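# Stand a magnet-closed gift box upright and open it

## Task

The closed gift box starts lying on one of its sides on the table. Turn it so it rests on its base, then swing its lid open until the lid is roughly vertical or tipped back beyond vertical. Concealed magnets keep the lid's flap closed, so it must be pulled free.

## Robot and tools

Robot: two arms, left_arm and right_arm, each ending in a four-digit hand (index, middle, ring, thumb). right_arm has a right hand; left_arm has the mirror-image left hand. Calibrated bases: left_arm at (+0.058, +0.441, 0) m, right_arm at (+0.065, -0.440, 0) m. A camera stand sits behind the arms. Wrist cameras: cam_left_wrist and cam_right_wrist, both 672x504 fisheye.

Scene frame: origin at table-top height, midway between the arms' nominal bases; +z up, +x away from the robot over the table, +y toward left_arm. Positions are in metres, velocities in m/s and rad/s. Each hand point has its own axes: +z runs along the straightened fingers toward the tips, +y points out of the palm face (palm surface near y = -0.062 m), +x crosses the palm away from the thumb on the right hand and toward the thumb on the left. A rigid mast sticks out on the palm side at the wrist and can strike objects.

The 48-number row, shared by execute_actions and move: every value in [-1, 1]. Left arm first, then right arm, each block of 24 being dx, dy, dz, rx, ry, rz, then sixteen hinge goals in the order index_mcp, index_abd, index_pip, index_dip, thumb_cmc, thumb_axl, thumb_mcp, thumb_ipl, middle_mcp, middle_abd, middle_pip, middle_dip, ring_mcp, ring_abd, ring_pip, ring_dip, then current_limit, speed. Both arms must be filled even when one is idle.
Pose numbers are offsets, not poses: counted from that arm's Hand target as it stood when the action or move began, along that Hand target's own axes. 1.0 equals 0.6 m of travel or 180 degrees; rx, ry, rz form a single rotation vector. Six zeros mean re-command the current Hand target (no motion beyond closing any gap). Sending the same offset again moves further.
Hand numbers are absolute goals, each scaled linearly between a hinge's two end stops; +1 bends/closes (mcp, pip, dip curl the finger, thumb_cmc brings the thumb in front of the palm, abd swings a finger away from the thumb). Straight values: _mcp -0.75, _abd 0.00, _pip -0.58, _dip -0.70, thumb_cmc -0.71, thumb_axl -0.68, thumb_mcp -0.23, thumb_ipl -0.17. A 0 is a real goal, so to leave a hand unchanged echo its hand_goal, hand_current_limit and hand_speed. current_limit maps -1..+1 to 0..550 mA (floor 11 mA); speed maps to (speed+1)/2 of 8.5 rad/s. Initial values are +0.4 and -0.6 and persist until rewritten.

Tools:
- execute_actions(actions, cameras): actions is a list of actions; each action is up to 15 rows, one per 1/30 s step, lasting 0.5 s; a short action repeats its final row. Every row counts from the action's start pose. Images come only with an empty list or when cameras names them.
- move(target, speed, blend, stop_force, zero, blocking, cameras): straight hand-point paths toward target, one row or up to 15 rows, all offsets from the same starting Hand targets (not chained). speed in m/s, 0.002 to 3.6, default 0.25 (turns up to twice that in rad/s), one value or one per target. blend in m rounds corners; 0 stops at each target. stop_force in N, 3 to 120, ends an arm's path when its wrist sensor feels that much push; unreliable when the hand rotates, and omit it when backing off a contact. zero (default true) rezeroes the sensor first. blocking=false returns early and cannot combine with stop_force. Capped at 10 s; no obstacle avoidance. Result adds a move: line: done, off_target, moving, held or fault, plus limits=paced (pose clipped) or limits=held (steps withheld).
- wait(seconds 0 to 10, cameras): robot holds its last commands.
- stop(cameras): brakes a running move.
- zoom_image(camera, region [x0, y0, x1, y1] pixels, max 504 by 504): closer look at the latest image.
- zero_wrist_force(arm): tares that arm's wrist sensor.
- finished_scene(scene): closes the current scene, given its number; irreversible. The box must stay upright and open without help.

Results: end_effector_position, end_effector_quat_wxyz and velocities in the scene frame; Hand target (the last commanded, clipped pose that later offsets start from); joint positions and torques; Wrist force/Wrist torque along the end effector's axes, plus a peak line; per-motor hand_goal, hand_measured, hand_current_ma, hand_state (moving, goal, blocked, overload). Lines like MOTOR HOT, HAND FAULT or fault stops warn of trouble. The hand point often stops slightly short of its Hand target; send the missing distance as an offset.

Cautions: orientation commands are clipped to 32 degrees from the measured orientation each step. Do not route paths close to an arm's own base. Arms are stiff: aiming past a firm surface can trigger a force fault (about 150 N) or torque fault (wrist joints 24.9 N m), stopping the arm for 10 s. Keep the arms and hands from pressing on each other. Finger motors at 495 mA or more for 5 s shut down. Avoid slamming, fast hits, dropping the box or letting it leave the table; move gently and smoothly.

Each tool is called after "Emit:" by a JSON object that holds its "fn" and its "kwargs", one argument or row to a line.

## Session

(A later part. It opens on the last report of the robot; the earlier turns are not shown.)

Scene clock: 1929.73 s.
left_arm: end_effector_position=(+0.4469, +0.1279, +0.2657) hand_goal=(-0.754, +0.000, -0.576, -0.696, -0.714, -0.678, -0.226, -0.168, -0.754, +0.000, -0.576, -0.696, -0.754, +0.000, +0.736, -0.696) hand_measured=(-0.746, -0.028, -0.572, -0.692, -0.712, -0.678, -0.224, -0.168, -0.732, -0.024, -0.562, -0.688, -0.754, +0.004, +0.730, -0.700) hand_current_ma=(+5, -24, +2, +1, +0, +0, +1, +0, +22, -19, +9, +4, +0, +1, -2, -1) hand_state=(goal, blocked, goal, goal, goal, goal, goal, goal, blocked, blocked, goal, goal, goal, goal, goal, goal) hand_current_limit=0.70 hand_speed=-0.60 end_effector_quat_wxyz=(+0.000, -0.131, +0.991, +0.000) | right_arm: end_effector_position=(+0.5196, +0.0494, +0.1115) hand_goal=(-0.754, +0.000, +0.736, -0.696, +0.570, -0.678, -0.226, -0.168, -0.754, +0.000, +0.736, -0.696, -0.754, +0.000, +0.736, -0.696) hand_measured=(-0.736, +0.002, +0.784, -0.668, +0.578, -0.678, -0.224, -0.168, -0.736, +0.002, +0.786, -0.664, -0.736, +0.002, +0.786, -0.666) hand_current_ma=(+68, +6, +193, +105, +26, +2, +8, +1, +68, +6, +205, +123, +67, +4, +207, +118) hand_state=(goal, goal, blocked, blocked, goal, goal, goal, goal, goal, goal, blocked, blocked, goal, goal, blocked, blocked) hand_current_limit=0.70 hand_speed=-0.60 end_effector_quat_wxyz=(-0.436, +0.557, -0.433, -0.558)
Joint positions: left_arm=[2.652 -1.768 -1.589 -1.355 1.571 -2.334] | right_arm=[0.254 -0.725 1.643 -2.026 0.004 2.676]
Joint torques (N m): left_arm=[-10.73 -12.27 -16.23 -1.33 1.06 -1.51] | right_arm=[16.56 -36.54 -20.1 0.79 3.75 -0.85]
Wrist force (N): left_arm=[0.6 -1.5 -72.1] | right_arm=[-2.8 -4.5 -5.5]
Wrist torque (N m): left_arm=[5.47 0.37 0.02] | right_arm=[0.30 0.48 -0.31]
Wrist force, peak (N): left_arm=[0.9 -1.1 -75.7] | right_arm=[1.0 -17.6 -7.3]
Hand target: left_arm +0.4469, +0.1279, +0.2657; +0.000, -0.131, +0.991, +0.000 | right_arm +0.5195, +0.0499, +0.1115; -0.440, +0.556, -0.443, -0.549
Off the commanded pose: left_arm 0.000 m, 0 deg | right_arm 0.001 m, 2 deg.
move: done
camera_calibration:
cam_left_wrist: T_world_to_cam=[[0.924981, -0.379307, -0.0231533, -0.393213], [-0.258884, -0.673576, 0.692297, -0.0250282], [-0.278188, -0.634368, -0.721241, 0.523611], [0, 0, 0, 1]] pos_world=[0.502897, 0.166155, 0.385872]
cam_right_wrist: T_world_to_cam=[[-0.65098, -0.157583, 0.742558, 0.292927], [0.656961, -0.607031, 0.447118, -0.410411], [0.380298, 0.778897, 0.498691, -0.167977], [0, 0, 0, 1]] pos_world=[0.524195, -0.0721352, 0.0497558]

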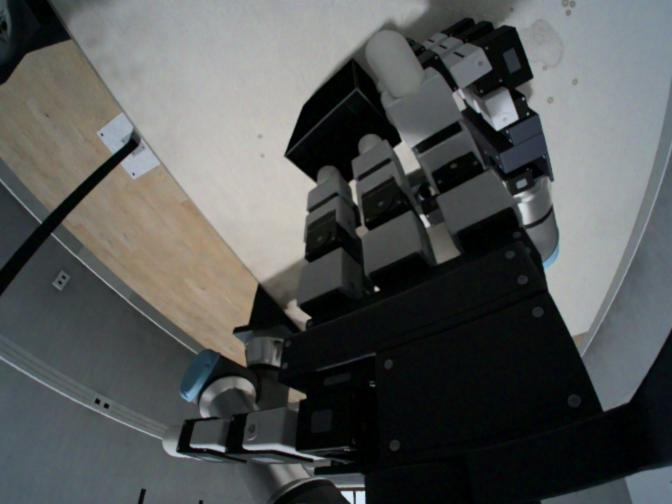

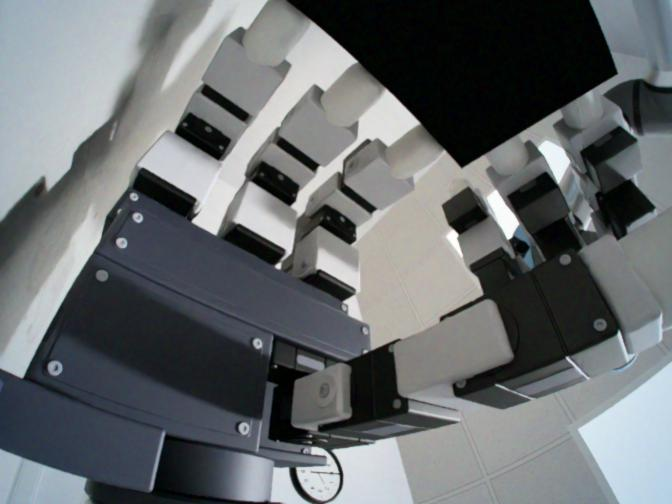

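Emit:
{"fn": "move", "kwargs": {
  "target": [
    [0,0,-0.01,0,0,0,-0.754,0,-0.576,-0.696,-0.714,-0.678,-0.226,-0.168,-0.754,0,-0.576,-0.696,-0.754,0,0.737,-0.696,0.4,-0.6,0,-0.01,-0.01,0,0,0,-0.754,0,0.737,-0.696,0.571,-0.678,-0.226,-0.168,-0.754,0,0.737,-0.696,-0.754,0,0.737,-0.696,0.4,-0.6],
    [0,0.1,-0.1,0,0,0,-0.754,0,-0.576,-0.696,-0.714,-0.678,-0.226,-0.168,-0.754,0,-0.576,-0.696,-0.754,0,0.737,-0.696,0.4,-0.6,0,-0.1,-0.0,0,0,0,-0.754,0,0.737,-0.696,0.571,-0.678,-0.226,-0.168,-0.754,0,0.737,-0.696,-0.754,0,0.737,-0.696,0.4,-0.6]
  ],
  "speed": 0.08,
  "cameras": ["cam_left_wrist"]
}}

Emit:
{"fn": "zoom_image", "kwargs": {
  "camera": "cam_left_wrist",
  "region": [250, 0, 550, 230]
}}

Scene clock: 1992.07 s.
left_arm: end_effector_position=(+0.4313, +0.1858, +0.3256) hand_goal=(-0.754, +0.000, -0.576, -0.696, -0.714, -0.678, -0.226, -0.168, -0.754, +0.000, -0.576, -0.696, -0.754, +0.000, +0.736, -0.696) hand_measured=(-0.750, -0.002, -0.574, -0.694, -0.712, -0.678, -0.224, -0.168, -0.750, -0.004, -0.572, -0.694, -0.754, +0.004, +0.730, -0.700) hand_current_ma=(+1, -1, +1, +1, +0, +0, +1, +0, +2, -1, +1, +1, +0, +1, -2, -1) hand_state=(goal, goal, goal, goal, goal, goal, goal, goal, goal, goal, goal, goal, goal, goal, goal, goal) hand_current_limit=0.40 hand_speed=-0.60 end_effector_quat_wxyz=(+0.000, -0.131, +0.991, +0.000) | right_arm: end_effector_position=(+0.5781, +0.0627, +0.1117) hand_goal=(-0.754, +0.000, +0.736, -0.696, +0.570, -0.678, -0.226, -0.168, -0.754, +0.000, +0.736, -0.696, -0.754, +0.000, +0.736, -0.696) hand_measured=(-0.752, +0.002, +0.738, -0.694, +0.578, -0.678, -0.224, -0.168, -0.752, +0.002, +0.738, -0.694, -0.752, +0.002, +0.738, -0.694) hand_current_ma=(+8, +6, +8, +8, +26, +2, +8, +1, +7, +6, +7, +8, +7, +4, +8, +8) hand_state=(goal, goal, goal, goal, goal, goal, goal, goal, goal, goal, goal, goal, goal, goal, goal, goal) hand_current_limit=0.40 hand_speed=-0.60 end_effector_quat_wxyz=(-0.436, +0.558, -0.434, -0.557)
Joint positions: left_arm=[2.735 -1.63 -1.593 -1.49 1.571 -2.251] | right_arm=[0.252 -0.63 1.442 -1.979 0.001 2.735]
Joint torques (N m): left_arm=[14.87 29.66 24.6 0.06 -1.63 1.94] | right_arm=[11.6 -42.61 -25.2 0.25 -0.22 -0.67]
Wrist force (N): left_arm=[0.3 0.4 -0.4] | right_arm=[-3.0 1.9 0.3]
Wrist torque (N m): left_arm=[0.14 -0.04 0.00] | right_arm=[0.27 0.39 -0.37]
Wrist force, peak (N): left_arm=[0.6 -1.6 -72.1] | right_arm=[-3.3 -4.6 -5.5]
Hand target: left_arm +0.4313, +0.1859, +0.3257; +0.000, -0.131, +0.991, +0.000 | right_arm +0.5780, +0.0632, +0.1117; -0.440, +0.556, -0.443, -0.549
Off the commanded pose: left_arm 0.000 m, 0 deg | right_arm 0.000 m, 1 deg.
move: done
camera_calibration:
cam_left_wrist: T_world_to_cam=[[0.924981, -0.379307, -0.0231533, -0.355565], [-0.258884, -0.673576, 0.692297, -0.0315768], [-0.278188, -0.634368, -0.721241, 0.599168], [0, 0, 0, 1]] pos_world=[0.487397, 0.223955, 0.445772]
Images, in order (width x height): cam_left_wrist 672x504.

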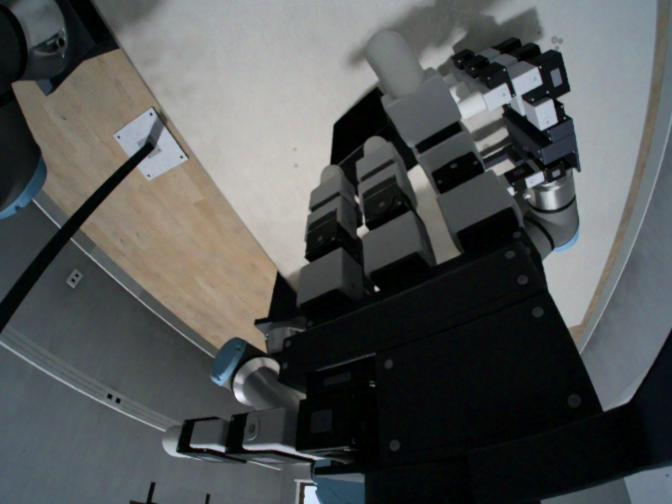

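Scaled by 1.680 from the camera's 672x504 image, which has a finer 960x720 frame.

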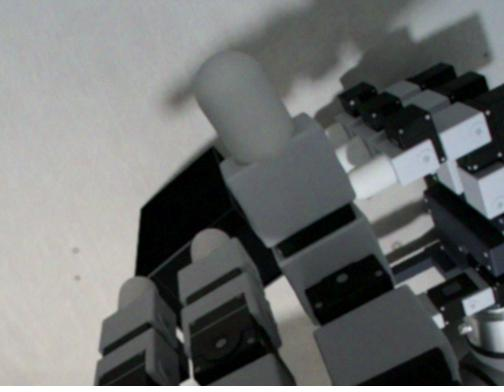

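Emit:
{"fn": "move", "kwargs": {
  "target": [0.4316,-0.223,0.043,0,0,-0.511,-0.754,0,-0.576,-0.696,-0.714,-0.678,-0.226,-0.168,-0.754,0,-0.576,-0.696,-0.754,0,0.737,-0.696,0.4,-0.6,-0.047,0,0,0,0,0,-0.754,0,0.737,-0.696,-0.714,-0.678,-0.226,-0.168,-0.754,0,0.737,-0.696,-0.754,0,0.737,-0.696,0.4,-0.6]
}}

Emit:
{"fn": "move", "kwargs": {
  "target": [0,-0.04,0.307,0.25,0,0,-0.754,0,-0.576,-0.696,-0.714,-0.678,-0.226,-0.168,-0.754,0,-0.576,-0.696,-0.754,0,0.737,-0.696,0.4,-0.6,0,0.04,0,0,0,0,-0.754,0,0.737,-0.696,-0.714,-0.678,-0.226,-0.168,-0.754,0,0.737,-0.696,-0.754,0,0.737,-0.696,0.4,-0.6],
  "cameras": ["all"]
}}

Emit:
{"fn": "zoom_image", "kwargs": {
  "camera": "cam_left_wrist",
  "region": [250, 30, 550, 260]
}}

Scene clock: 2020.63 s.
left_arm: end_effector_position=(+0.2159, -0.0104, +0.2999) hand_goal=(-0.754, +0.000, -0.576, -0.696, -0.714, -0.678, -0.226, -0.168, -0.754, +0.000, -0.576, -0.696, -0.754, +0.000, +0.736, -0.696) hand_measured=(-0.750, -0.002, -0.574, -0.694, -0.712, -0.678, -0.224, -0.168, -0.750, -0.004, -0.572, -0.694, -0.754, +0.004, +0.730, -0.700) hand_current_ma=(+1, -1, +1, +1, +0, +0, +1, +0, +2, -1, +1, +1, +0, +1, -2, -1) hand_state=(goal, goal, goal, goal, goal, goal, goal, goal, goal, goal, goal, goal, goal, goal, goal, goal) hand_current_limit=0.40 hand_speed=-0.60 end_effector_quat_wxyz=(+0.000, +0.804, -0.595, +0.000) | right_arm: end_effector_position=(+0.5780, +0.0629, +0.1398) hand_goal=(-0.754, +0.000, +0.736, -0.696, -0.714, -0.678, -0.226, -0.168, -0.754, +0.000, +0.736, -0.696, -0.754, +0.000, +0.736, -0.696) hand_measured=(-0.752, +0.002, +0.738, -0.694, -0.712, -0.678, -0.224, -0.168, -0.752, +0.002, +0.738, -0.694, -0.752, +0.002, +0.738, -0.694) hand_current_ma=(+8, +6, +8, +8, +7, +2, +8, +1, +7, +6, +7, +8, +7, +4, +8, +8) hand_state=(goal, goal, goal, goal, goal, goal, goal, goal, goal, goal, goal, goal, goal, goal, goal, goal) hand_current_limit=0.40 hand_speed=-0.60 end_effector_quat_wxyz=(-0.436, +0.558, -0.434, -0.557)
Joint positions: left_arm=[2.393 -1.475 -1.81 -1.427 1.571 -4.197] | right_arm=[0.252 -0.676 1.446 -1.95 0.001 2.748]
Joint torques (N m): left_arm=[-14.11 23.75 18.57 4.12 1.59 -1.67] | right_arm=[11.97 -70.06 -23.75 0.31 -0.24 -0.68]
Wrist force (N): left_arm=[0.2 0.3 -0.3] | right_arm=[-3.2 1.8 0.5]
Wrist torque (N m): left_arm=[0.10 -0.01 0.08] | right_arm=[0.22 0.39 -0.23]
Wrist force, peak (N): left_arm=[0.6 0.5 -0.6] | right_arm=[-3.3 2.2 0.4]
Hand target: left_arm +0.2159, -0.0104, +0.2999; +0.000, +0.804, -0.595, +0.000 | right_arm +0.5779, +0.0634, +0.1399; -0.440, +0.556, -0.443, -0.549
Off the commanded pose: left_arm 0.000 m, 0 deg | right_arm 0.000 m, 1 deg.
move: done

Scene clock: 2023.03 s.
left_arm: end_effector_position=(+0.2388, -0.0034, +0.1158) hand_goal=(-0.754, +0.000, -0.576, -0.696, -0.714, -0.678, -0.226, -0.168, -0.754, +0.000, -0.576, -0.696, -0.754, +0.000, +0.736, -0.696) hand_measured=(-0.750, -0.002, -0.574, -0.694, -0.710, -0.678, -0.224, -0.168, -0.748, -0.004, -0.572, -0.694, -0.752, +0.004, +0.730, -0.700) hand_current_ma=(+2, -1, +1, +1, +1, +0, +1, +0, +2, -1, +1, +1, +0, +1, -2, -1) hand_state=(goal, goal, goal, goal, goal, goal, goal, goal, goal, goal, goal, goal, goal, goal, goal, goal) hand_current_limit=0.40 hand_speed=-0.60 end_effector_quat_wxyz=(-0.307, +0.743, -0.550, +0.228) | right_arm: end_effector_position=(+0.5546, +0.0576, +0.1398) hand_goal=(-0.754, +0.000, +0.736, -0.696, -0.714, -0.678, -0.226, -0.168, -0.754, +0.000, +0.736, -0.696, -0.754, +0.000, +0.736, -0.696) hand_measured=(-0.752, +0.002, +0.738, -0.694, -0.712, -0.678, -0.224, -0.168, -0.752, +0.002, +0.738, -0.694, -0.752, +0.002, +0.738, -0.694) hand_current_ma=(+8, +6, +8, +8, +7, +2, +8, +1, +7, +6, +7, +8, +7, +4, +8, +8) hand_state=(goal, goal, goal, goal, goal, goal, goal, goal, goal, goal, goal, goal, goal, goal, goal, goal) hand_current_limit=0.40 hand_speed=-0.60 end_effector_quat_wxyz=(-0.436, +0.558, -0.434, -0.558)
Joint positions: left_arm=[2.044 -1.687 -2.189 -0.673 2.342 -4.48] | right_arm=[0.253 -0.718 1.527 -1.952 0.002 2.711]
Joint torques (N m): left_arm=[-15.75 14.94 13.2 4.25 3.1 -1.68] | right_arm=[11.44 -68.1 -15.65 0.36 4.13 -0.54]
Wrist force (N): left_arm=[2.0 0.5 0.3] | right_arm=[-2.9 1.9 0.5]
Wrist torque (N m): left_arm=[-0.02 -0.22 0.26] | right_arm=[0.24 0.38 -0.19]
Wrist force, peak (N): left_arm=[2.2 0.9 0.4] | right_arm=[-3.4 1.9 0.6]
Hand target: left_arm +0.2389, -0.0034, +0.1157; -0.308, +0.743, -0.550, +0.228 | right_arm +0.5545, +0.0581, +0.1398; -0.440, +0.556, -0.443, -0.549
Off the commanded pose: left_arm 0.000 m, 0 deg | right_arm 0.000 m, 2 deg.
move: done
camera_calibration:
cam_left_wrist: T_world_to_cam=[[0.193223, 0.890659, 0.411572, -0.125295], [0.0507512, -0.427988, 0.902358, -0.161015], [0.979841, -0.153469, -0.127899, -0.0932406], [0, 0, 0, 1]] pos_world=[0.123743, 0.0283734, 0.184936]
cam_right_wrist: T_world_to_cam=[[-0.651194, -0.156557, 0.742588, 0.296023], [0.656744, -0.606595, 0.448029, -0.441093], [0.380308, 0.779444, 0.497828, -0.201789], [0, 0, 0, 1]] pos_world=[0.559196, -0.0639365, 0.0782556]

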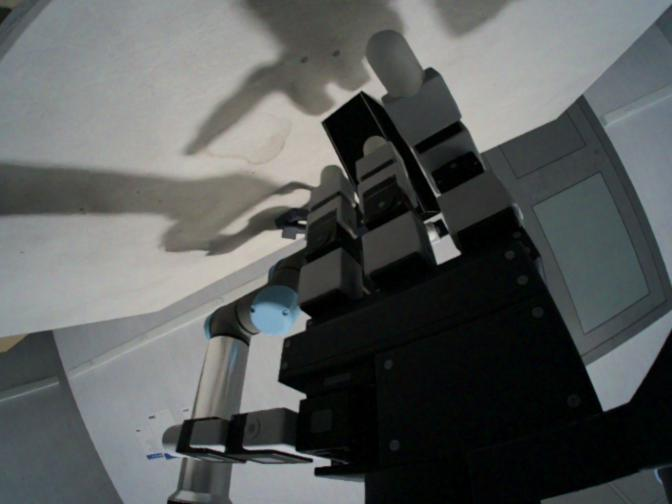

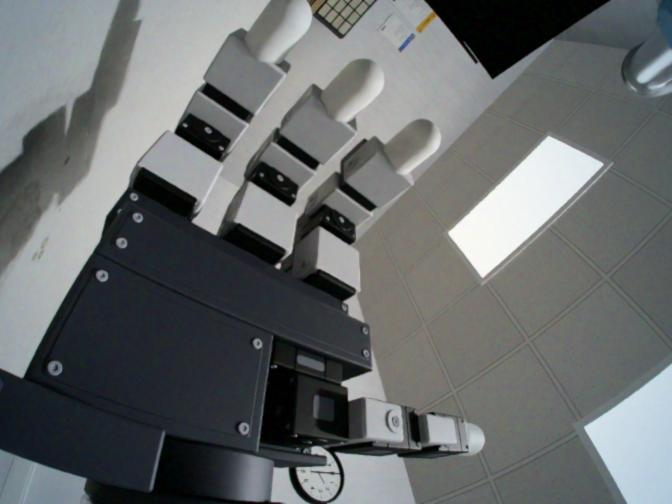

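Scaled by 1.680 from the camera's 672x504 image, which has a finer 960x720 frame.

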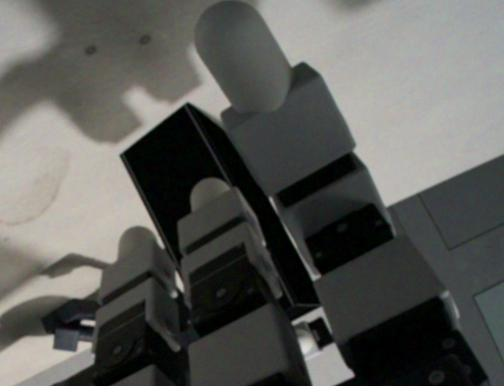

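Emit:
{"fn": "move", "kwargs": {
  "target": [
    [-0.035,0,0,0,0,0,-0.754,0,-0.576,-0.696,-0.714,-0.678,-0.226,-0.168,-0.754,0,-0.576,-0.696,-0.754,0,0.737,-0.696,0.4,-0.6,0,0.05,0,0,0,0,-0.754,0,0.737,-0.696,-0.714,-0.678,-0.226,-0.168,-0.754,0,0.737,-0.696,-0.754,0,0.737,-0.696,0.4,-0.6],
    [-0.035,0,0,0,0,0,-0.754,0,-0.576,-0.696,-0.714,-0.678,-0.226,-0.168,-0.754,0,-0.576,-0.696,-0.754,0,0.737,-0.696,0.4,-0.6,0,0.145,0,0,0,0,-0.754,0,0.737,-0.696,-0.714,-0.678,-0.226,-0.168,-0.754,0,0.737,-0.696,-0.754,0,0.737,-0.696,0.4,-0.6]
  ],
  "speed": 0.04,
  "cameras": ["all"]
}}

Emit:
{"fn": "zoom_image", "kwargs": {
  "camera": "cam_left_wrist",
  "region": [250, 0, 550, 260]
}}

Scene clock: 2037.17 s.
left_arm: end_effector_position=(+0.2327, +0.0166, +0.1157) hand_goal=(-0.754, +0.000, -0.576, -0.696, -0.714, -0.678, -0.226, -0.168, -0.754, +0.000, -0.576, -0.696, -0.754, +0.000, +0.736, -0.696) hand_measured=(-0.742, -0.002, -0.574, -0.700, -0.710, -0.678, -0.224, -0.168, -0.748, -0.004, -0.572, -0.694, -0.752, +0.004, +0.730, -0.700) hand_current_ma=(+7, -1, +1, -1, +1, +0, +1, +0, +3, -1, +1, +1, +0, +1, -2, -1) hand_state=(goal, goal, goal, goal, goal, goal, goal, goal, goal, goal, goal, goal, goal, goal, goal, goal) hand_current_limit=0.40 hand_speed=-0.60 end_effector_quat_wxyz=(-0.308, +0.743, -0.550, +0.228) | right_arm: end_effector_position=(+0.4697, +0.0385, +0.1395) hand_goal=(-0.754, +0.000, +0.736, -0.696, -0.714, -0.678, -0.226, -0.168, -0.754, +0.000, +0.736, -0.696, -0.754, +0.000, +0.736, -0.696) hand_measured=(-0.752, +0.002, +0.738, -0.694, -0.712, -0.678, -0.224, -0.168, -0.794, +0.002, +0.728, -0.700, -0.796, +0.002, +0.730, -0.698) hand_current_ma=(+8, +6, +8, +8, +7, +2, +8, +1, -171, +6, -29, -10, -178, +4, -20, -3) hand_state=(goal, goal, goal, goal, goal, goal, goal, goal, blocked, goal, goal, goal, blocked, goal, goal, goal) hand_current_limit=0.40 hand_speed=-0.60 end_effector_quat_wxyz=(-0.437, +0.556, -0.432, -0.559)
Joint positions: left_arm=[2.052 -1.641 -2.243 -0.656 2.341 -4.469] | right_arm=[0.257 -0.86 1.791 -1.926 0.008 2.562]
Joint torques (N m): left_arm=[14.1 15.2 12.84 -0.04 1.51 1.99] | right_arm=[-9.47 -60.12 -18.66 1.1 2.47 -0.27]
Wrist force (N): left_arm=[3.0 1.2 -11.2] | right_arm=[-3.5 -7.4 1.7]
Wrist torque (N m): left_arm=[0.85 0.07 0.29] | right_arm=[0.47 0.35 -0.61]
Wrist force, peak (N): left_arm=[2.8 1.0 -11.5] | right_arm=[-3.8 -7.6 1.5]
Hand target: left_arm +0.2327, +0.0166, +0.1157; -0.308, +0.743, -0.550, +0.228 | right_arm +0.4696, +0.0389, +0.1395; -0.440, +0.556, -0.443, -0.549
Off the commanded pose: left_arm 0.000 m, 0 deg | right_arm 0.000 m, 2 deg.
move: done
camera_calibration:
cam_left_wrist: T_world_to_cam=[[0.193132, 0.890666, 0.4116, -0.141973], [0.0503479, -0.427941, 0.902403, -0.151977], [0.97988, -0.153559, -0.127492, -0.0842659], [0, 0, 0, 1]] pos_world=[0.117642, 0.0484732, 0.184838]
cam_right_wrist: T_world_to_cam=[[-0.650223, -0.160402, 0.742618, 0.237599], [0.657364, -0.608829, 0.444072, -0.396499], [0.380897, 0.776916, 0.501317, -0.155047], [0, 0, 0, 1]] pos_world=[0.474194, -0.0828302, 0.0773567]

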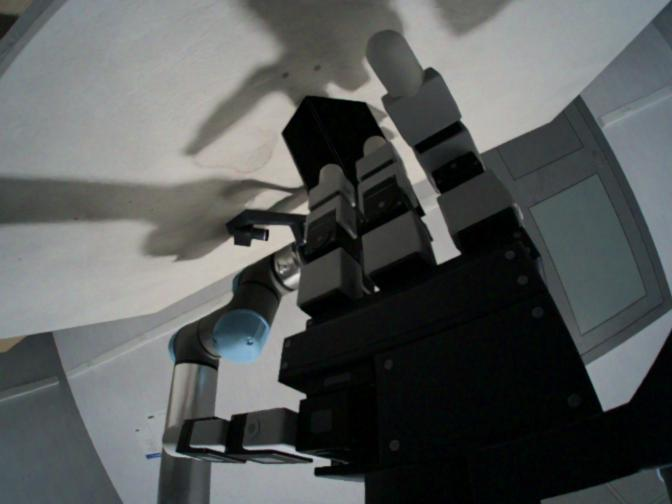

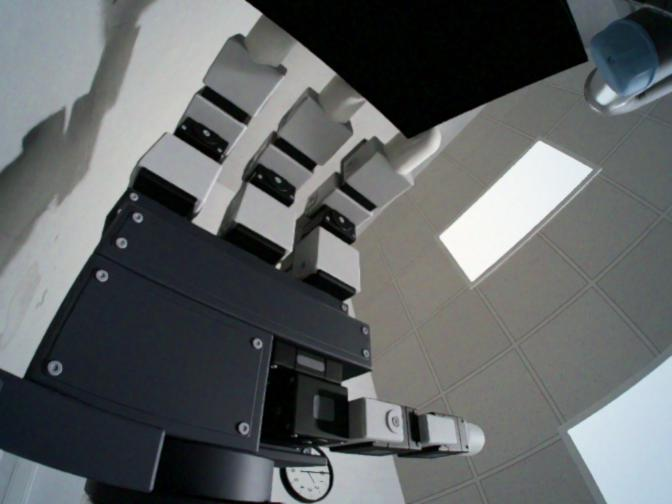

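Scaled by 1.680 from the camera's 672x504 image, which has a finer 960x720 frame.

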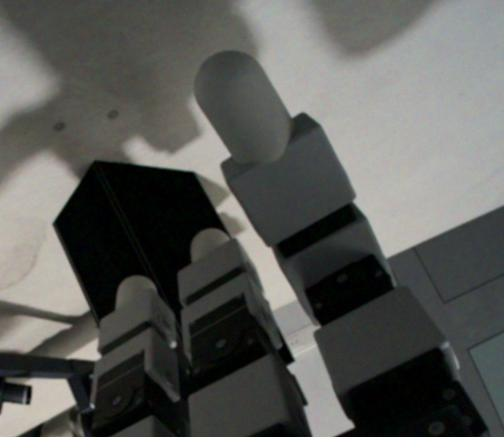

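Emit:
{"fn": "move", "kwargs": {
  "target": [
    [0,0.01,-0.01,0,0,0,-0.754,0,-0.576,-0.696,-0.714,-0.678,-0.226,-0.168,-0.754,0,-0.576,-0.696,-0.754,0,0.737,-0.696,0.4,-0.6,0,-0.1,0,0,0,0,-0.754,0,0.737,-0.696,-0.714,-0.678,-0.226,-0.168,-0.754,0,0.737,-0.696,-0.754,0,0.737,-0.696,0.4,-0.6],
    [0,-0.2,-0.271,-0.25,0,0,-0.754,0,1,0.174,-0.714,-0.678,-0.226,-0.168,-0.754,0,0.518,-0.696,-0.754,0,1,0.174,0.4,-0.6,-0.167,-0.1,0,0,0.5,0,-0.754,0,1,0.174,-0.714,-0.678,-0.226,-0.168,-0.754,0,0.518,-0.696,-0.754,0,1,0.174,0.4,-0.6]
  ],
  "speed": 0.2
}}

Emit:
{"fn": "move", "kwargs": {
  "target": [-0.162,-0.325,0.027,0,0,0.683,-0.754,0,1,0.174,-0.714,-0.678,-0.226,-0.168,-0.754,0,0.518,-0.696,-0.754,0,1,0.174,0.4,-0.6,0,0,0,0,0,0,-0.754,0,1,0.174,-0.714,-0.678,-0.226,-0.168,-0.754,0,0.518,-0.696,-0.754,0,1,0.174,0.4,-0.6],
  "speed": 0.4,
  "cameras": ["all"]
}}

Scene clock: 2089.37 s.
left_arm: end_effector_position=(+0.2039, +0.0079, +0.3155) hand_goal=(-0.754, +0.000, +1.000, +0.174, -0.714, -0.678, -0.226, -0.168, -0.754, +0.000, +0.518, -0.696, -0.754, +0.000, +1.000, +0.174) hand_measured=(-0.752, -0.002, +0.994, +0.172, -0.712, -0.678, -0.224, -0.168, -0.752, -0.004, +0.510, -0.694, -0.754, +0.004, +0.992, +0.172) hand_current_ma=(+0, -1, -3, -1, +1, +0, +1, +0, +0, -1, -3, +1, +0, +1, -3, -1) hand_state=(goal, goal, goal, goal, goal, goal, goal, goal, goal, goal, goal, goal, goal, goal, goal, goal) hand_current_limit=0.40 hand_speed=-0.60 end_effector_quat_wxyz=(+0.000, +0.804, -0.595, +0.000) | right_arm: end_effector_position=(+0.5276, +0.0530, +0.2399) hand_goal=(-0.754, +0.000, +1.000, +0.174, -0.714, -0.678, -0.226, -0.168, -0.754, +0.000, +0.518, -0.696, -0.754, +0.000, +1.000, +0.174) hand_measured=(-0.754, +0.002, +0.992, +0.172, -0.712, -0.678, -0.224, -0.168, -0.756, +0.002, +0.518, -0.698, -0.756, +0.002, +0.992, +0.172) hand_current_ma=(+3, +6, -24, -9, +6, +2, +8, +1, -7, +6, +1, -8, -7, +4, -24, -9) hand_state=(goal, goal, goal, goal, goal, goal, goal, goal, goal, goal, goal, goal, goal, goal, goal, goal) hand_current_limit=0.40 hand_speed=-0.60 end_effector_quat_wxyz=(+0.002, +0.781, -0.624, +0.005)
Joint positions: left_arm=[2.405 -1.415 -1.822 -1.475 1.571 -4.186] | right_arm=[0.555 -0.982 1.099 -1.688 -1.581 3.468]
Joint torques (N m): left_arm=[14.45 8.91 32.94 0.15 -1.68 1.86] | right_arm=[11.5 -36.96 -29.28 0.13 -2.08 1.73]
Wrist force (N): left_arm=[0.1 0.2 -0.3] | right_arm=[-2.2 -0.4 -1.1]
Wrist torque (N m): left_arm=[0.09 0.00 -0.01] | right_arm=[0.08 0.32 -0.31]
Wrist force, peak (N): left_arm=[3.1 1.1 -11.4] | right_arm=[-3.3 -7.5 1.8]
Hand target: left_arm +0.2039, +0.0079, +0.3155; +0.000, +0.804, -0.595, +0.000 | right_arm +0.5276, +0.0530, +0.2399; +0.002, +0.781, -0.624, +0.005
Off the commanded pose: left_arm 0.000 m, 0 deg | right_arm 0.000 m, 0 deg.
move: done

Scene clock: 2092.97 s.
left_arm: end_effector_position=(+0.3619, +0.1578, +0.2993) hand_goal=(-0.754, +0.000, +1.000, +0.174, -0.714, -0.678, -0.226, -0.168, -0.754, +0.000, +0.518, -0.696, -0.754, +0.000, +1.000, +0.174) hand_measured=(-0.754, -0.002, +0.994, +0.172, -0.712, -0.678, -0.224, -0.168, -0.752, -0.004, +0.510, -0.694, -0.754, +0.004, +0.994, +0.172) hand_current_ma=(+0, -1, -3, -1, +0, +0, +1, +0, +0, -1, -3, +1, +0, +1, -3, -1) hand_state=(goal, goal, goal, goal, goal, goal, goal, goal, goal, goal, goal, goal, goal, goal, goal, goal) hand_current_limit=0.40 hand_speed=-0.60 end_effector_quat_wxyz=(+0.000, +0.139, +0.990, +0.000) | right_arm: end_effector_position=(+0.5276, +0.0530, +0.2399) hand_goal=(-0.754, +0.000, +1.000, +0.174, -0.714, -0.678, -0.226, -0.168, -0.754, +0.000, +0.518, -0.696, -0.754, +0.000, +1.000, +0.174) hand_measured=(-0.754, +0.002, +0.992, +0.172, -0.712, -0.678, -0.224, -0.168, -0.756, +0.002, +0.518, -0.698, -0.756, +0.002, +0.992, +0.172) hand_current_ma=(+3, +6, -24, -9, +6, +2, +8, +1, -7, +6, +1, -8, -7, +4, -24, -9) hand_state=(goal, goal, goal, goal, goal, goal, goal, goal, goal, goal, goal, goal, goal, goal, goal, goal) hand_current_limit=0.40 hand_speed=-0.60 end_effector_quat_wxyz=(+0.002, +0.781, -0.624, +0.005)
Joint positions: left_arm=[2.548 -1.504 -1.785 -1.423 1.571 -1.897] | right_arm=[0.555 -0.982 1.099 -1.688 -1.581 3.468]
Joint torques (N m): left_arm=[13.79 23.78 18.4 3.57 -1.48 2.07] | right_arm=[10.9 -36.55 -29.17 -0.02 -2.1 1.8]
Wrist force (N): left_arm=[0.6 0.3 -0.3] | right_arm=[-2.4 0.1 -1.0]
Wrist torque (N m): left_arm=[0.14 -0.06 0.01] | right_arm=[0.14 0.34 -0.30]
Wrist force, peak (N): left_arm=[0.8 0.2 -0.5] | right_arm=[-2.3 0.0 -1.1]
Hand target: left_arm +0.3619, +0.1578, +0.2993; +0.000, +0.139, +0.990, +0.000 | right_arm +0.5276, +0.0530, +0.2399; +0.002, +0.781, -0.624, +0.005
Off the commanded pose: left_arm 0.000 m, 0 deg | right_arm 0.000 m, 0 deg.
move: done
camera_calibration:
cam_left_wrist: T_world_to_cam=[[0.598375, -0.800882, -0.0231358, -0.117826], [-0.568496, -0.444742, 0.69211, 0.0258355], [-0.564588, -0.400989, -0.721421, 0.610016], [0, 0, 0, 1]] pos_world=[0.4296, 0.161735, 0.419471]
cam_right_wrist: T_world_to_cam=[[-0.815338, 0.578716, -0.0176386, 0.433404], [0.375497, 0.551726, 0.744715, -0.455291], [0.44071, 0.600571, -0.66715, 0.0193293], [0, 0, 0, 1]] pos_world=[0.515813, -0.0112308, 0.359602]

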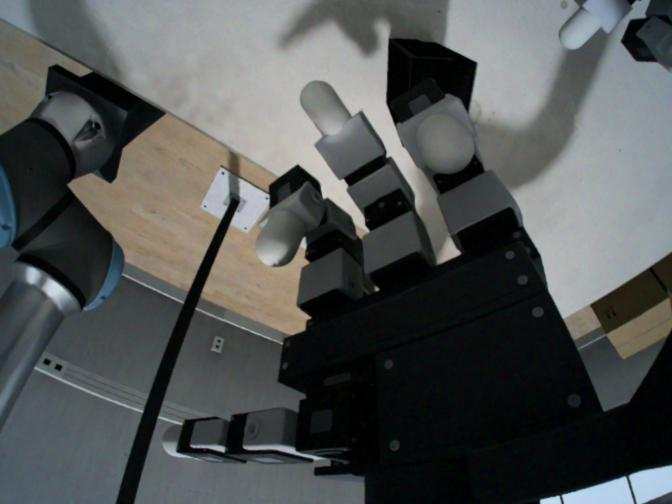

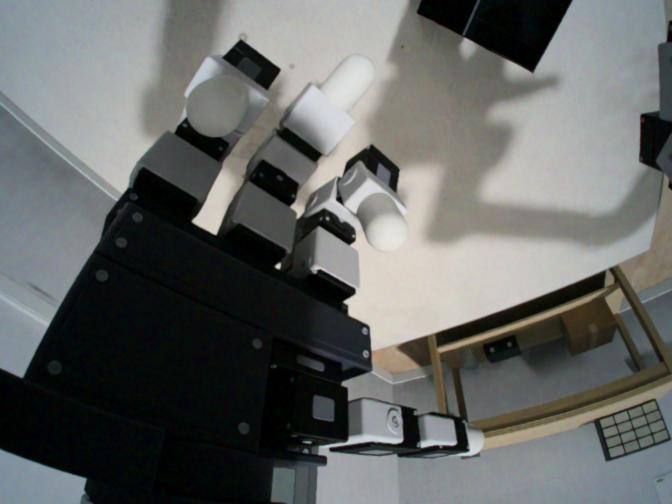

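Emit:
{"fn": "move", "kwargs": {
  "target": [0,0,0,0,0,0.683,-0.754,0,1,0.174,-0.714,-0.678,-0.226,-0.168,-0.754,0,0.518,-0.696,-0.754,0,1,0.174,0.4,-0.6,0,0,-0.05,0,0,0.344,-0.754,0,1,0.174,-0.714,-0.678,-0.226,-0.168,-0.754,0,0.518,-0.696,-0.754,0,1,0.174,0.4,-0.6],
  "speed": 0.4,
  "cameras": ["all"]
}}

Scene clock: 2139.60 s.
left_arm: end_effector_position=(+0.3619, +0.1578, +0.2993) hand_goal=(-0.754, +0.000, +1.000, +0.174, -0.714, -0.678, -0.226, -0.168, -0.754, +0.000, +0.518, -0.696, -0.754, +0.000, +1.000, +0.174) hand_measured=(-0.754, -0.002, +0.994, +0.172, -0.712, -0.678, -0.224, -0.168, -0.752, -0.004, +0.510, -0.694, -0.754, +0.004, +0.994, +0.172) hand_current_ma=(+0, -1, -3, -1, +0, +0, +1, +0, +0, -1, -3, +1, +0, +1, -3, -1) hand_state=(goal, goal, goal, goal, goal, goal, goal, goal, goal, goal, goal, goal, goal, goal, goal, goal) hand_current_limit=0.40 hand_speed=-0.60 end_effector_quat_wxyz=(+0.000, +0.936, +0.351, +0.000) | right_arm: end_effector_position=(+0.5275, +0.0533, +0.2699) hand_goal=(-0.754, +0.000, +1.000, +0.174, -0.714, -0.678, -0.226, -0.168, -0.754, +0.000, +0.518, -0.696, -0.754, +0.000, +1.000, +0.174) hand_measured=(-0.754, +0.002, +0.992, +0.172, -0.712, -0.678, -0.224, -0.168, -0.756, +0.002, +0.518, -0.698, -0.756, +0.002, +0.992, +0.172) hand_current_ma=(+3, +6, -23, -9, +6, +2, +9, +1, -7, +6, +1, -8, -7, +4, -24, -9) hand_state=(goal, goal, goal, goal, goal, goal, goal, goal, goal, goal, goal, goal, goal, goal, goal, goal) hand_current_limit=0.40 hand_speed=-0.60 end_effector_quat_wxyz=(+0.001, -0.349, +0.937, -0.005)
Joint positions: left_arm=[2.779 -1.103 -2.071 -1.537 1.571 0.479] | right_arm=[0.494 -1.212 1.365 -1.725 -1.581 4.488]
Joint torques (N m): left_arm=[14.69 8.64 18.85 0.45 -1.55 1.86] | right_arm=[10.95 -56.09 -17.27 -4.78 -2.12 1.75]
Wrist force (N): left_arm=[0.6 0.2 -0.2] | right_arm=[-2.2 0.2 -0.6]
Wrist torque (N m): left_arm=[0.10 -0.09 0.02] | right_arm=[0.11 0.32 -0.27]
Wrist force, peak (N): left_arm=[0.7 0.3 -0.4] | right_arm=[-2.6 -0.1 -1.2]
Hand target: left_arm +0.3619, +0.1578, +0.2993; +0.000, +0.936, +0.351, +0.000 | right_arm +0.5275, +0.0533, +0.2699; +0.001, -0.349, +0.937, -0.005
Off the commanded pose: left_arm 0.000 m, 0 deg | right_arm 0.000 m, 0 deg.
move: done
camera_calibration:
cam_left_wrist: T_world_to_cam=[[-0.997488, -0.0667113, -0.0237986, 0.344062], [-0.0645897, 0.718843, 0.692166, -0.340193], [-0.0290678, 0.691964, -0.721346, 0.243726], [0, 0, 0, 1]] pos_world=[0.32831, 0.0988482, 0.419469]
cam_right_wrist: T_world_to_cam=[[0.126805, 0.99179, -0.0165221, -0.0856571], [0.655758, -0.0713208, 0.751595, -0.594185], [0.744246, -0.10614, -0.659418, -0.0852047], [0, 0, 0, 1]] pos_world=[0.463916, 0.0335324, 0.388985]

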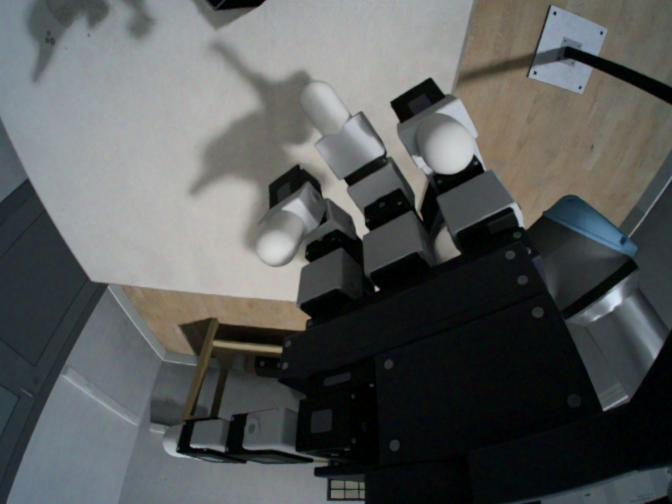

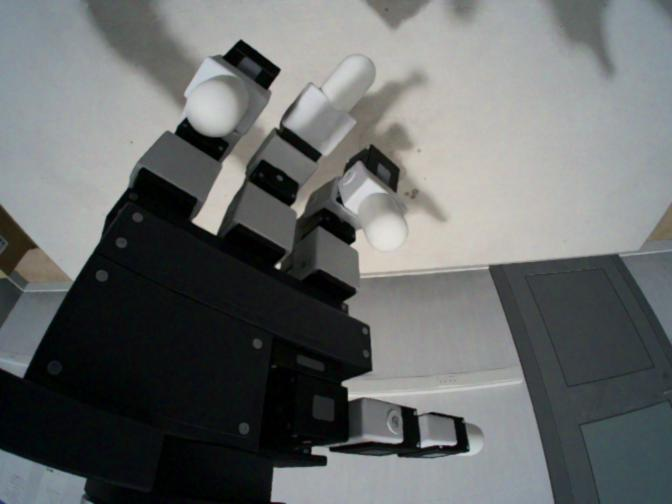

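Emit:
{"fn": "move", "kwargs": {
  "target": [0.0007,0.03,0.117,0,0,0,-0.754,0,1,0.174,-0.714,-0.678,-0.226,-0.168,-0.754,0,0.518,-0.696,-0.754,0,1,0.174,0.4,-0.6,0.0922,-0.0365,0.0667,0,0,0,-0.754,0,1,0.174,-0.714,-0.678,-0.226,-0.168,-0.754,0,0.518,-0.696,-0.754,0,1,0.174,0.4,-0.6],
  "cameras": ["all"]
}}

Scene clock: 2162.93 s.
left_arm: end_effector_position=(+0.3741, +0.1445, +0.2292) hand_goal=(-0.754, +0.000, +1.000, +0.174, -0.714, -0.678, -0.226, -0.168, -0.754, +0.000, +0.518, -0.696, -0.754, +0.000, +1.000, +0.174) hand_measured=(-0.754, -0.002, +0.994, +0.172, -0.712, -0.678, -0.224, -0.168, -0.752, -0.004, +0.512, -0.694, -0.754, +0.004, +0.994, +0.172) hand_current_ma=(+0, -1, -3, -1, +0, +0, +1, +0, +0, -1, -3, +1, +0, +1, -3, -1) hand_state=(goal, goal, goal, goal, goal, goal, goal, goal, goal, goal, goal, goal, goal, goal, goal, goal) hand_current_limit=0.40 hand_speed=-0.60 end_effector_quat_wxyz=(+0.000, +0.936, +0.351, +0.000) | right_arm: end_effector_position=(+0.5002, +0.0003, +0.2303) hand_goal=(-0.754, +0.000, +1.000, +0.174, -0.714, -0.678, -0.226, -0.168, -0.754, +0.000, +0.518, -0.696, -0.754, +0.000, +1.000, +0.174) hand_measured=(-0.754, +0.002, +0.994, +0.172, -0.712, -0.678, -0.224, -0.168, -0.756, +0.002, +0.518, -0.698, -0.756, +0.002, +0.992, +0.172) hand_current_ma=(+3, +6, -23, -9, +6, +2, +9, +1, -7, +6, +1, -8, -7, +4, -24, -9) hand_state=(goal, goal, goal, goal, goal, goal, goal, goal, goal, goal, goal, goal, goal, goal, goal, goal) hand_current_limit=0.40 hand_speed=-0.60 end_effector_quat_wxyz=(+0.001, -0.349, +0.937, -0.005)
Joint positions: left_arm=[2.754 -1.185 -2.208 -1.319 1.571 0.455] | right_arm=[0.436 -1.319 1.613 -1.865 -1.581 4.43]
Joint torques (N m): left_arm=[-14.33 -0.13 18.71 4.07 1.84 -1.81] | right_arm=[-11.97 -52.3 -16.86 -4.63 2.58 -0.85]
Wrist force (N): left_arm=[0.6 0.5 0.0] | right_arm=[-1.9 0.0 -0.8]
Wrist torque (N m): left_arm=[0.14 -0.10 0.09] | right_arm=[0.12 0.26 -0.12]
Wrist force, peak (N): left_arm=[0.6 0.4 -1.1] | right_arm=[-2.7 0.4 -1.1]
Hand target: left_arm +0.3741, +0.1445, +0.2291; +0.000, +0.936, +0.351, +0.000 | right_arm +0.5001, +0.0002, +0.2302; +0.001, -0.349, +0.937, -0.005
Off the commanded pose: left_arm 0.000 m, 0 deg | right_arm 0.000 m, 0 deg.
move: done
camera_calibration:
cam_left_wrist: T_world_to_cam=[[-0.997514, -0.0663621, -0.0237237, 0.35363], [-0.0642905, 0.718971, 0.69206, -0.2814], [-0.0288699, 0.691864, -0.72145, 0.202694], [0, 0, 0, 1]] pos_world=[0.340511, 0.0855493, 0.349369]
cam_right_wrist: T_world_to_cam=[[0.127015, 0.991762, -0.0165841, -0.0303572], [0.655735, -0.0714115, 0.751606, -0.55022], [0.744231, -0.10634, -0.659403, -0.0966934], [0, 0, 0, 1]] pos_world=[0.436616, -0.0194672, 0.349285]

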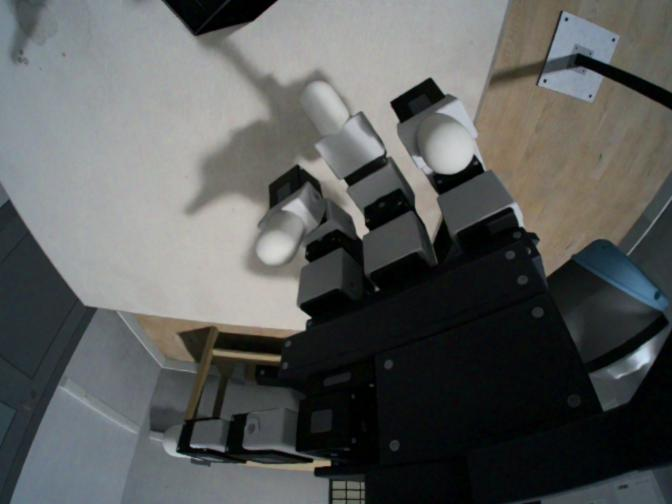

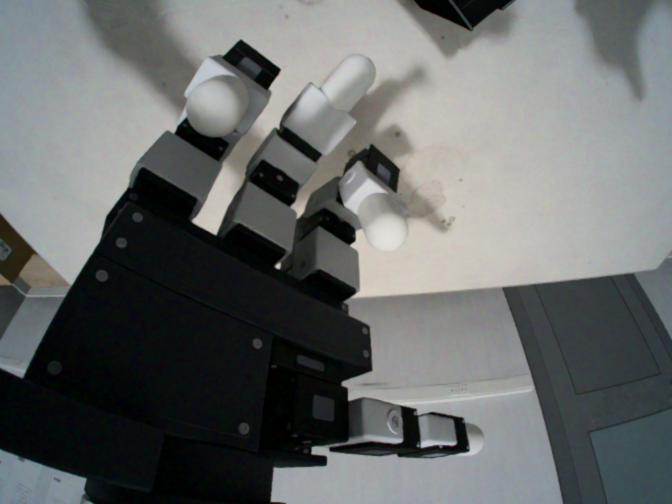

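Emit:
{"fn": "move", "kwargs": {
  "target": [
    [0,0,0.0967,0,0,0,-0.754,0,1,0.174,-0.714,-0.678,-0.226,-0.168,-0.754,0,0.518,-0.696,-0.754,0,1,0.174,0.4,-0.6,0,0,0.0984,0,0,0,-0.754,0,1,0.174,-0.714,-0.678,-0.226,-0.168,-0.754,0,0.518,-0.696,-0.754,0,1,0.174,0.4,-0.6],
    [0,0.065,0.0967,0,0,0,-0.754,0,1,0.174,-0.714,-0.678,-0.226,-0.168,-0.754,0,0.518,-0.696,-0.754,0,1,0.174,0.4,-0.6,0,0.065,0.0984,0,0,0,-0.754,0,1,0.174,-0.714,-0.678,-0.226,-0.168,-0.754,0,0.518,-0.696,-0.754,0,1,0.174,0.4,-0.6]
  ],
  "speed": 0.15,
  "cameras": ["all"]
}}

Emit:
{"fn": "move", "kwargs": {
  "target": [0,0.045,0,0,0,0,-0.754,0,1,0.174,-0.714,-0.678,-0.226,-0.168,-0.754,0,0.518,-0.696,-0.754,0,1,0.174,0.4,-0.6,0,0.045,0,0,0,0,-0.754,0,1,0.174,-0.714,-0.678,-0.226,-0.168,-0.754,0,0.518,-0.696,-0.754,0,1,0.174,0.4,-0.6],
  "speed": 0.015,
  "stop_force": 4,
  "cameras": ["all"]
}}

Scene clock: 2193.00 s.
left_arm: end_effector_position=(+0.3808, +0.1367, +0.1715) hand_goal=(-0.754, +0.000, +1.000, +0.174, -0.714, -0.678, -0.226, -0.168, -0.754, +0.000, +0.518, -0.696, -0.754, +0.000, +1.000, +0.174) hand_measured=(-0.754, -0.002, +0.994, +0.172, -0.712, -0.678, -0.224, -0.168, -0.754, -0.004, +0.512, -0.694, -0.754, +0.004, +0.994, +0.172) hand_current_ma=(+0, -1, -3, -1, +0, +0, +1, +0, +0, -1, -3, +1, +0, +1, -3, -1) hand_state=(goal, goal, goal, goal, goal, goal, goal, goal, goal, goal, goal, goal, goal, goal, goal, goal) hand_current_limit=0.40 hand_speed=-0.60 end_effector_quat_wxyz=(+0.000, +0.936, +0.351, +0.000) | right_arm: end_effector_position=(+0.4934, +0.0077, +0.1710) hand_goal=(-0.754, +0.000, +1.000, +0.174, -0.714, -0.678, -0.226, -0.168, -0.754, +0.000, +0.518, -0.696, -0.754, +0.000, +1.000, +0.174) hand_measured=(-0.754, +0.002, +0.994, +0.172, -0.712, -0.678, -0.224, -0.168, -0.756, +0.002, +0.518, -0.698, -0.756, +0.002, +0.994, +0.172) hand_current_ma=(+2, +6, -23, -9, +6, +2, +9, +1, -4, +6, +0, -8, -5, +4, -23, -9) hand_state=(goal, goal, goal, goal, goal, goal, goal, goal, goal, goal, goal, goal, goal, goal, goal, goal) hand_current_limit=0.40 hand_speed=-0.60 end_effector_quat_wxyz=(+0.001, -0.349, +0.937, -0.005)
Joint positions: left_arm=[2.74 -1.277 -2.309 -1.126 1.571 0.441] | right_arm=[0.453 -1.271 1.711 -2.011 -1.581 4.447]
Joint torques (N m): left_arm=[14.88 13.01 16.23 0.42 1.74 1.96] | right_arm=[-12.95 -21.75 -27.46 0.04 -2.25 -0.67]
Wrist force (N): left_arm=[0.5 0.2 -0.3] | right_arm=[-2.0 0.6 -0.8]
Wrist torque (N m): left_arm=[0.10 -0.09 0.01] | right_arm=[0.20 0.26 -0.12]
Wrist force, peak (N): left_arm=[0.7 3.8 -0.8] | right_arm=[-2.0 4.7 -0.8]
Hand target: left_arm +0.3807, +0.1368, +0.1715; +0.000, +0.936, +0.351, +0.000 (not the last commanded pose) | right_arm +0.4935, +0.0076, +0.1709; +0.001, -0.349, +0.937, -0.005 (not the last commanded pose)
Off the commanded pose: left_arm 0.029 m, 0 deg | right_arm 0.028 m, 0 deg.
move: held (left_arm, right_arm; a check stopped the path); path passed 1 of 2 targets; limits=held
pose unreachable (left arm): on one or more control steps of this call, first in action 0 (counted from 0), this arm could not follow its commanded pose, so it was not sent that pose on those steps. It may still have moved: this result reports where it is.
cause: moving toward the commanded pose would bring a part of the arm too close to another arm (a part of this arm just beyond joint 6 (wrist 3) and a part of the right arm just beyond its joint 6 (wrist 3), along the way the arms are being sent, or toward where that arm still pushes).
pose unreachable (right arm): on one or more control steps of this call, first in action 0 (counted from 0), this arm could not follow its commanded pose, so it was not sent that pose on those steps. It may still have moved: this result reports where it is.
cause: moving toward the commanded pose would bring a part of the arm too close to another arm (a part of this arm just beyond joint 6 (wrist 3) and a part of the left arm just beyond its joint 6 (wrist 3), along the way the arms are being sent, or toward where that arm still pushes).
camera_calibration:
cam_left_wrist: T_world_to_cam=[[-0.997519, -0.0661652, -0.024051, 0.358408], [-0.0643877, 0.719276, 0.691734, -0.23526], [-0.0284694, 0.691567, -0.721751, 0.166551], [0, 0, 0, 1]] pos_world=[0.347112, 0.0777496, 0.291566]
cam_right_wrist: T_world_to_cam=[[0.127012, 0.991762, -0.0166367, -0.0378121], [0.656055, -0.0714152, 0.751327, -0.500785], [0.743949, -0.106342, -0.659721, -0.129809], [0, 0, 0, 1]] pos_world=[0.429916, -0.0120672, 0.289986]

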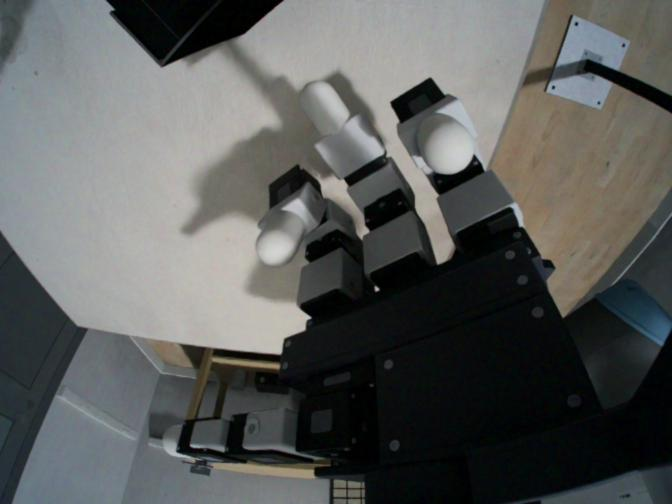

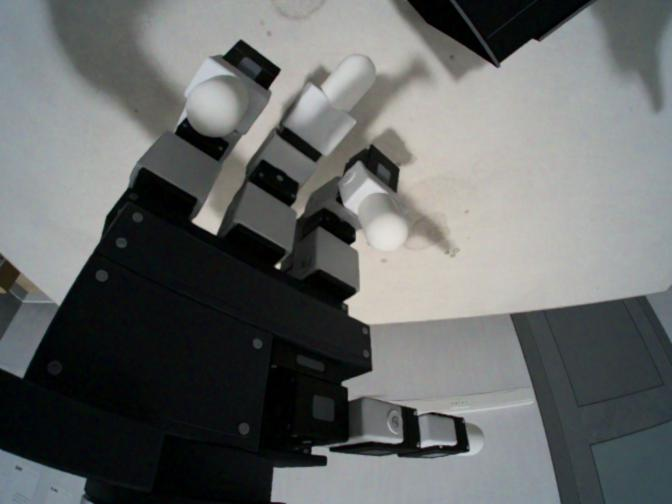

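Scene clock: 2195.37 s.
left_arm: end_effector_position=(+0.3920, +0.1238, +0.1715) hand_goal=(-0.754, +0.000, +1.000, +0.174, -0.714, -0.678, -0.226, -0.168, -0.754, +0.000, +0.518, -0.696, -0.754, +0.000, +1.000, +0.174) hand_measured=(-0.754, -0.002, +0.994, +0.172, -0.712, -0.678, -0.224, -0.168, -0.754, -0.004, +0.512, -0.694, -0.754, +0.004, +0.994, +0.172) hand_current_ma=(+0, -1, -3, -1, +0, +0, +1, +0, +0, -1, -3, +1, +0, +1, -3, -1) hand_state=(goal, goal, goal, goal, goal, goal, goal, goal, goal, goal, goal, goal, goal, goal, goal, goal) hand_current_limit=0.40 hand_speed=-0.60 end_effector_quat_wxyz=(+0.000, +0.936, +0.351, +0.000) | right_arm: end_effector_position=(+0.4822, +0.0206, +0.1708) hand_goal=(-0.754, +0.000, +1.000, +0.174, -0.714, -0.678, -0.226, -0.168, -0.754, +0.000, +0.518, -0.696, -0.754, +0.000, +1.000, +0.174) hand_measured=(-0.754, +0.002, +0.994, +0.172, -0.712, -0.678, -0.224, -0.168, -0.756, +0.002, +0.518, -0.698, -0.756, +0.002, +0.994, +0.172) hand_current_ma=(+2, +6, -23, -9, +6, +2, +9, +1, -4, +6, +0, -8, -5, +4, -23, -9) hand_state=(goal, goal, goal, goal, goal, goal, goal, goal, goal, goal, goal, goal, goal, goal, goal, goal) hand_current_limit=0.40 hand_speed=-0.60 end_effector_quat_wxyz=(+0.001, -0.349, +0.937, -0.005)
Joint positions: left_arm=[2.719 -1.328 -2.273 -1.11 1.571 0.42] | right_arm=[0.481 -1.272 1.712 -2.012 -1.581 4.475]
Joint torques (N m): left_arm=[14.7 15.59 16.18 0.48 -0.47 1.98] | right_arm=[-13.58 -47.27 -23.42 -4.13 -0.07 -0.59]
Wrist force (N): left_arm=[0.8 0.3 -0.5] | right_arm=[-1.8 0.2 -0.6]
Wrist torque (N m): left_arm=[0.14 -0.14 0.07] | right_arm=[0.13 0.25 -0.11]
Wrist force, peak (N): left_arm=[0.9 0.2 -0.5] | right_arm=[-2.3 0.1 -0.8]
Hand target: left_arm +0.3920, +0.1238, +0.1715; +0.000, +0.936, +0.351, +0.000 (not the last commanded pose) | right_arm +0.4822, +0.0206, +0.1708; +0.001, -0.349, +0.937, -0.005 (not the last commanded pose)
Off the commanded pose: left_arm 0.010 m, 0 deg | right_arm 0.010 m, 0 deg.
move: held (left_arm, right_arm; a check stopped the path); limits=held
pose unreachable (left arm): on one or more control steps of this call, first in action 0 (counted from 0), this arm could not follow its commanded pose, so it was not sent that pose on those steps. It may still have moved: this result reports where it is.
cause: moving toward the commanded pose would bring a part of the arm too close to another arm (a part of this arm just beyond joint 6 (wrist 3) and a part of the right arm just beyond its joint 6 (wrist 3), along the way the arms are being sent, or toward where that arm still pushes).
pose unreachable (right arm): on one or more control steps of this call, first in action 0 (counted from 0), this arm could not follow its commanded pose, so it was not sent that pose on those steps. It may still have moved: this result reports where it is.
cause: moving toward the commanded pose would bring a part of the arm too close to another arm (a part of this arm just beyond joint 6 (wrist 3) and a part of the left arm just beyond its joint 6 (wrist 3), along the way the arms are being sent, or toward where that arm still pushes).
camera_calibration:
cam_left_wrist: T_world_to_cam=[[-0.997515, -0.066167, -0.024192, 0.368776], [-0.0644866, 0.719273, 0.691728, -0.225363], [-0.0283689, 0.691569, -0.721753, 0.175758], [0, 0, 0, 1]] pos_world=[0.358312, 0.0649496, 0.291666]
cam_right_wrist: T_world_to_cam=[[0.126945, 0.991769, -0.0167099, -0.0491375], [0.656068, -0.071317, 0.751325, -0.49237], [0.743949, -0.10634, -0.659721, -0.120237], [0, 0, 0, 1]] pos_world=[0.418716, 0.000832654, 0.289786]

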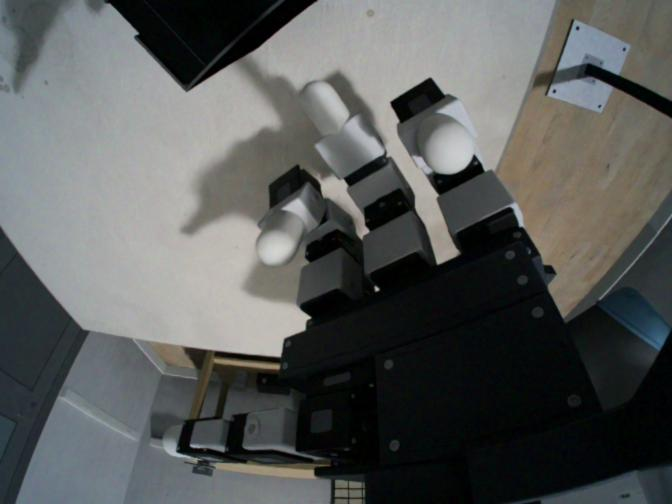

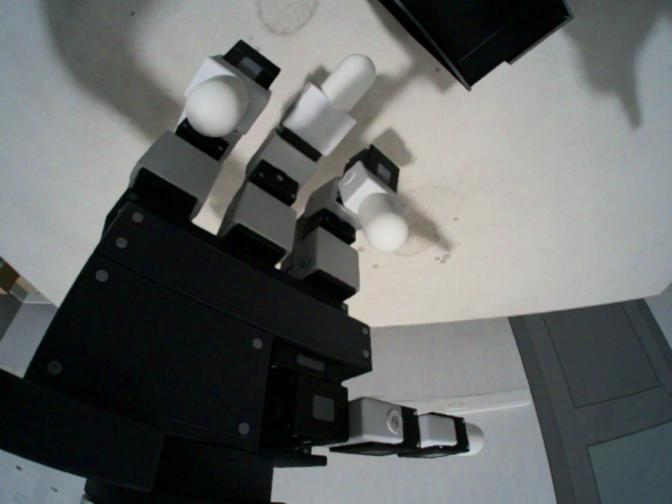

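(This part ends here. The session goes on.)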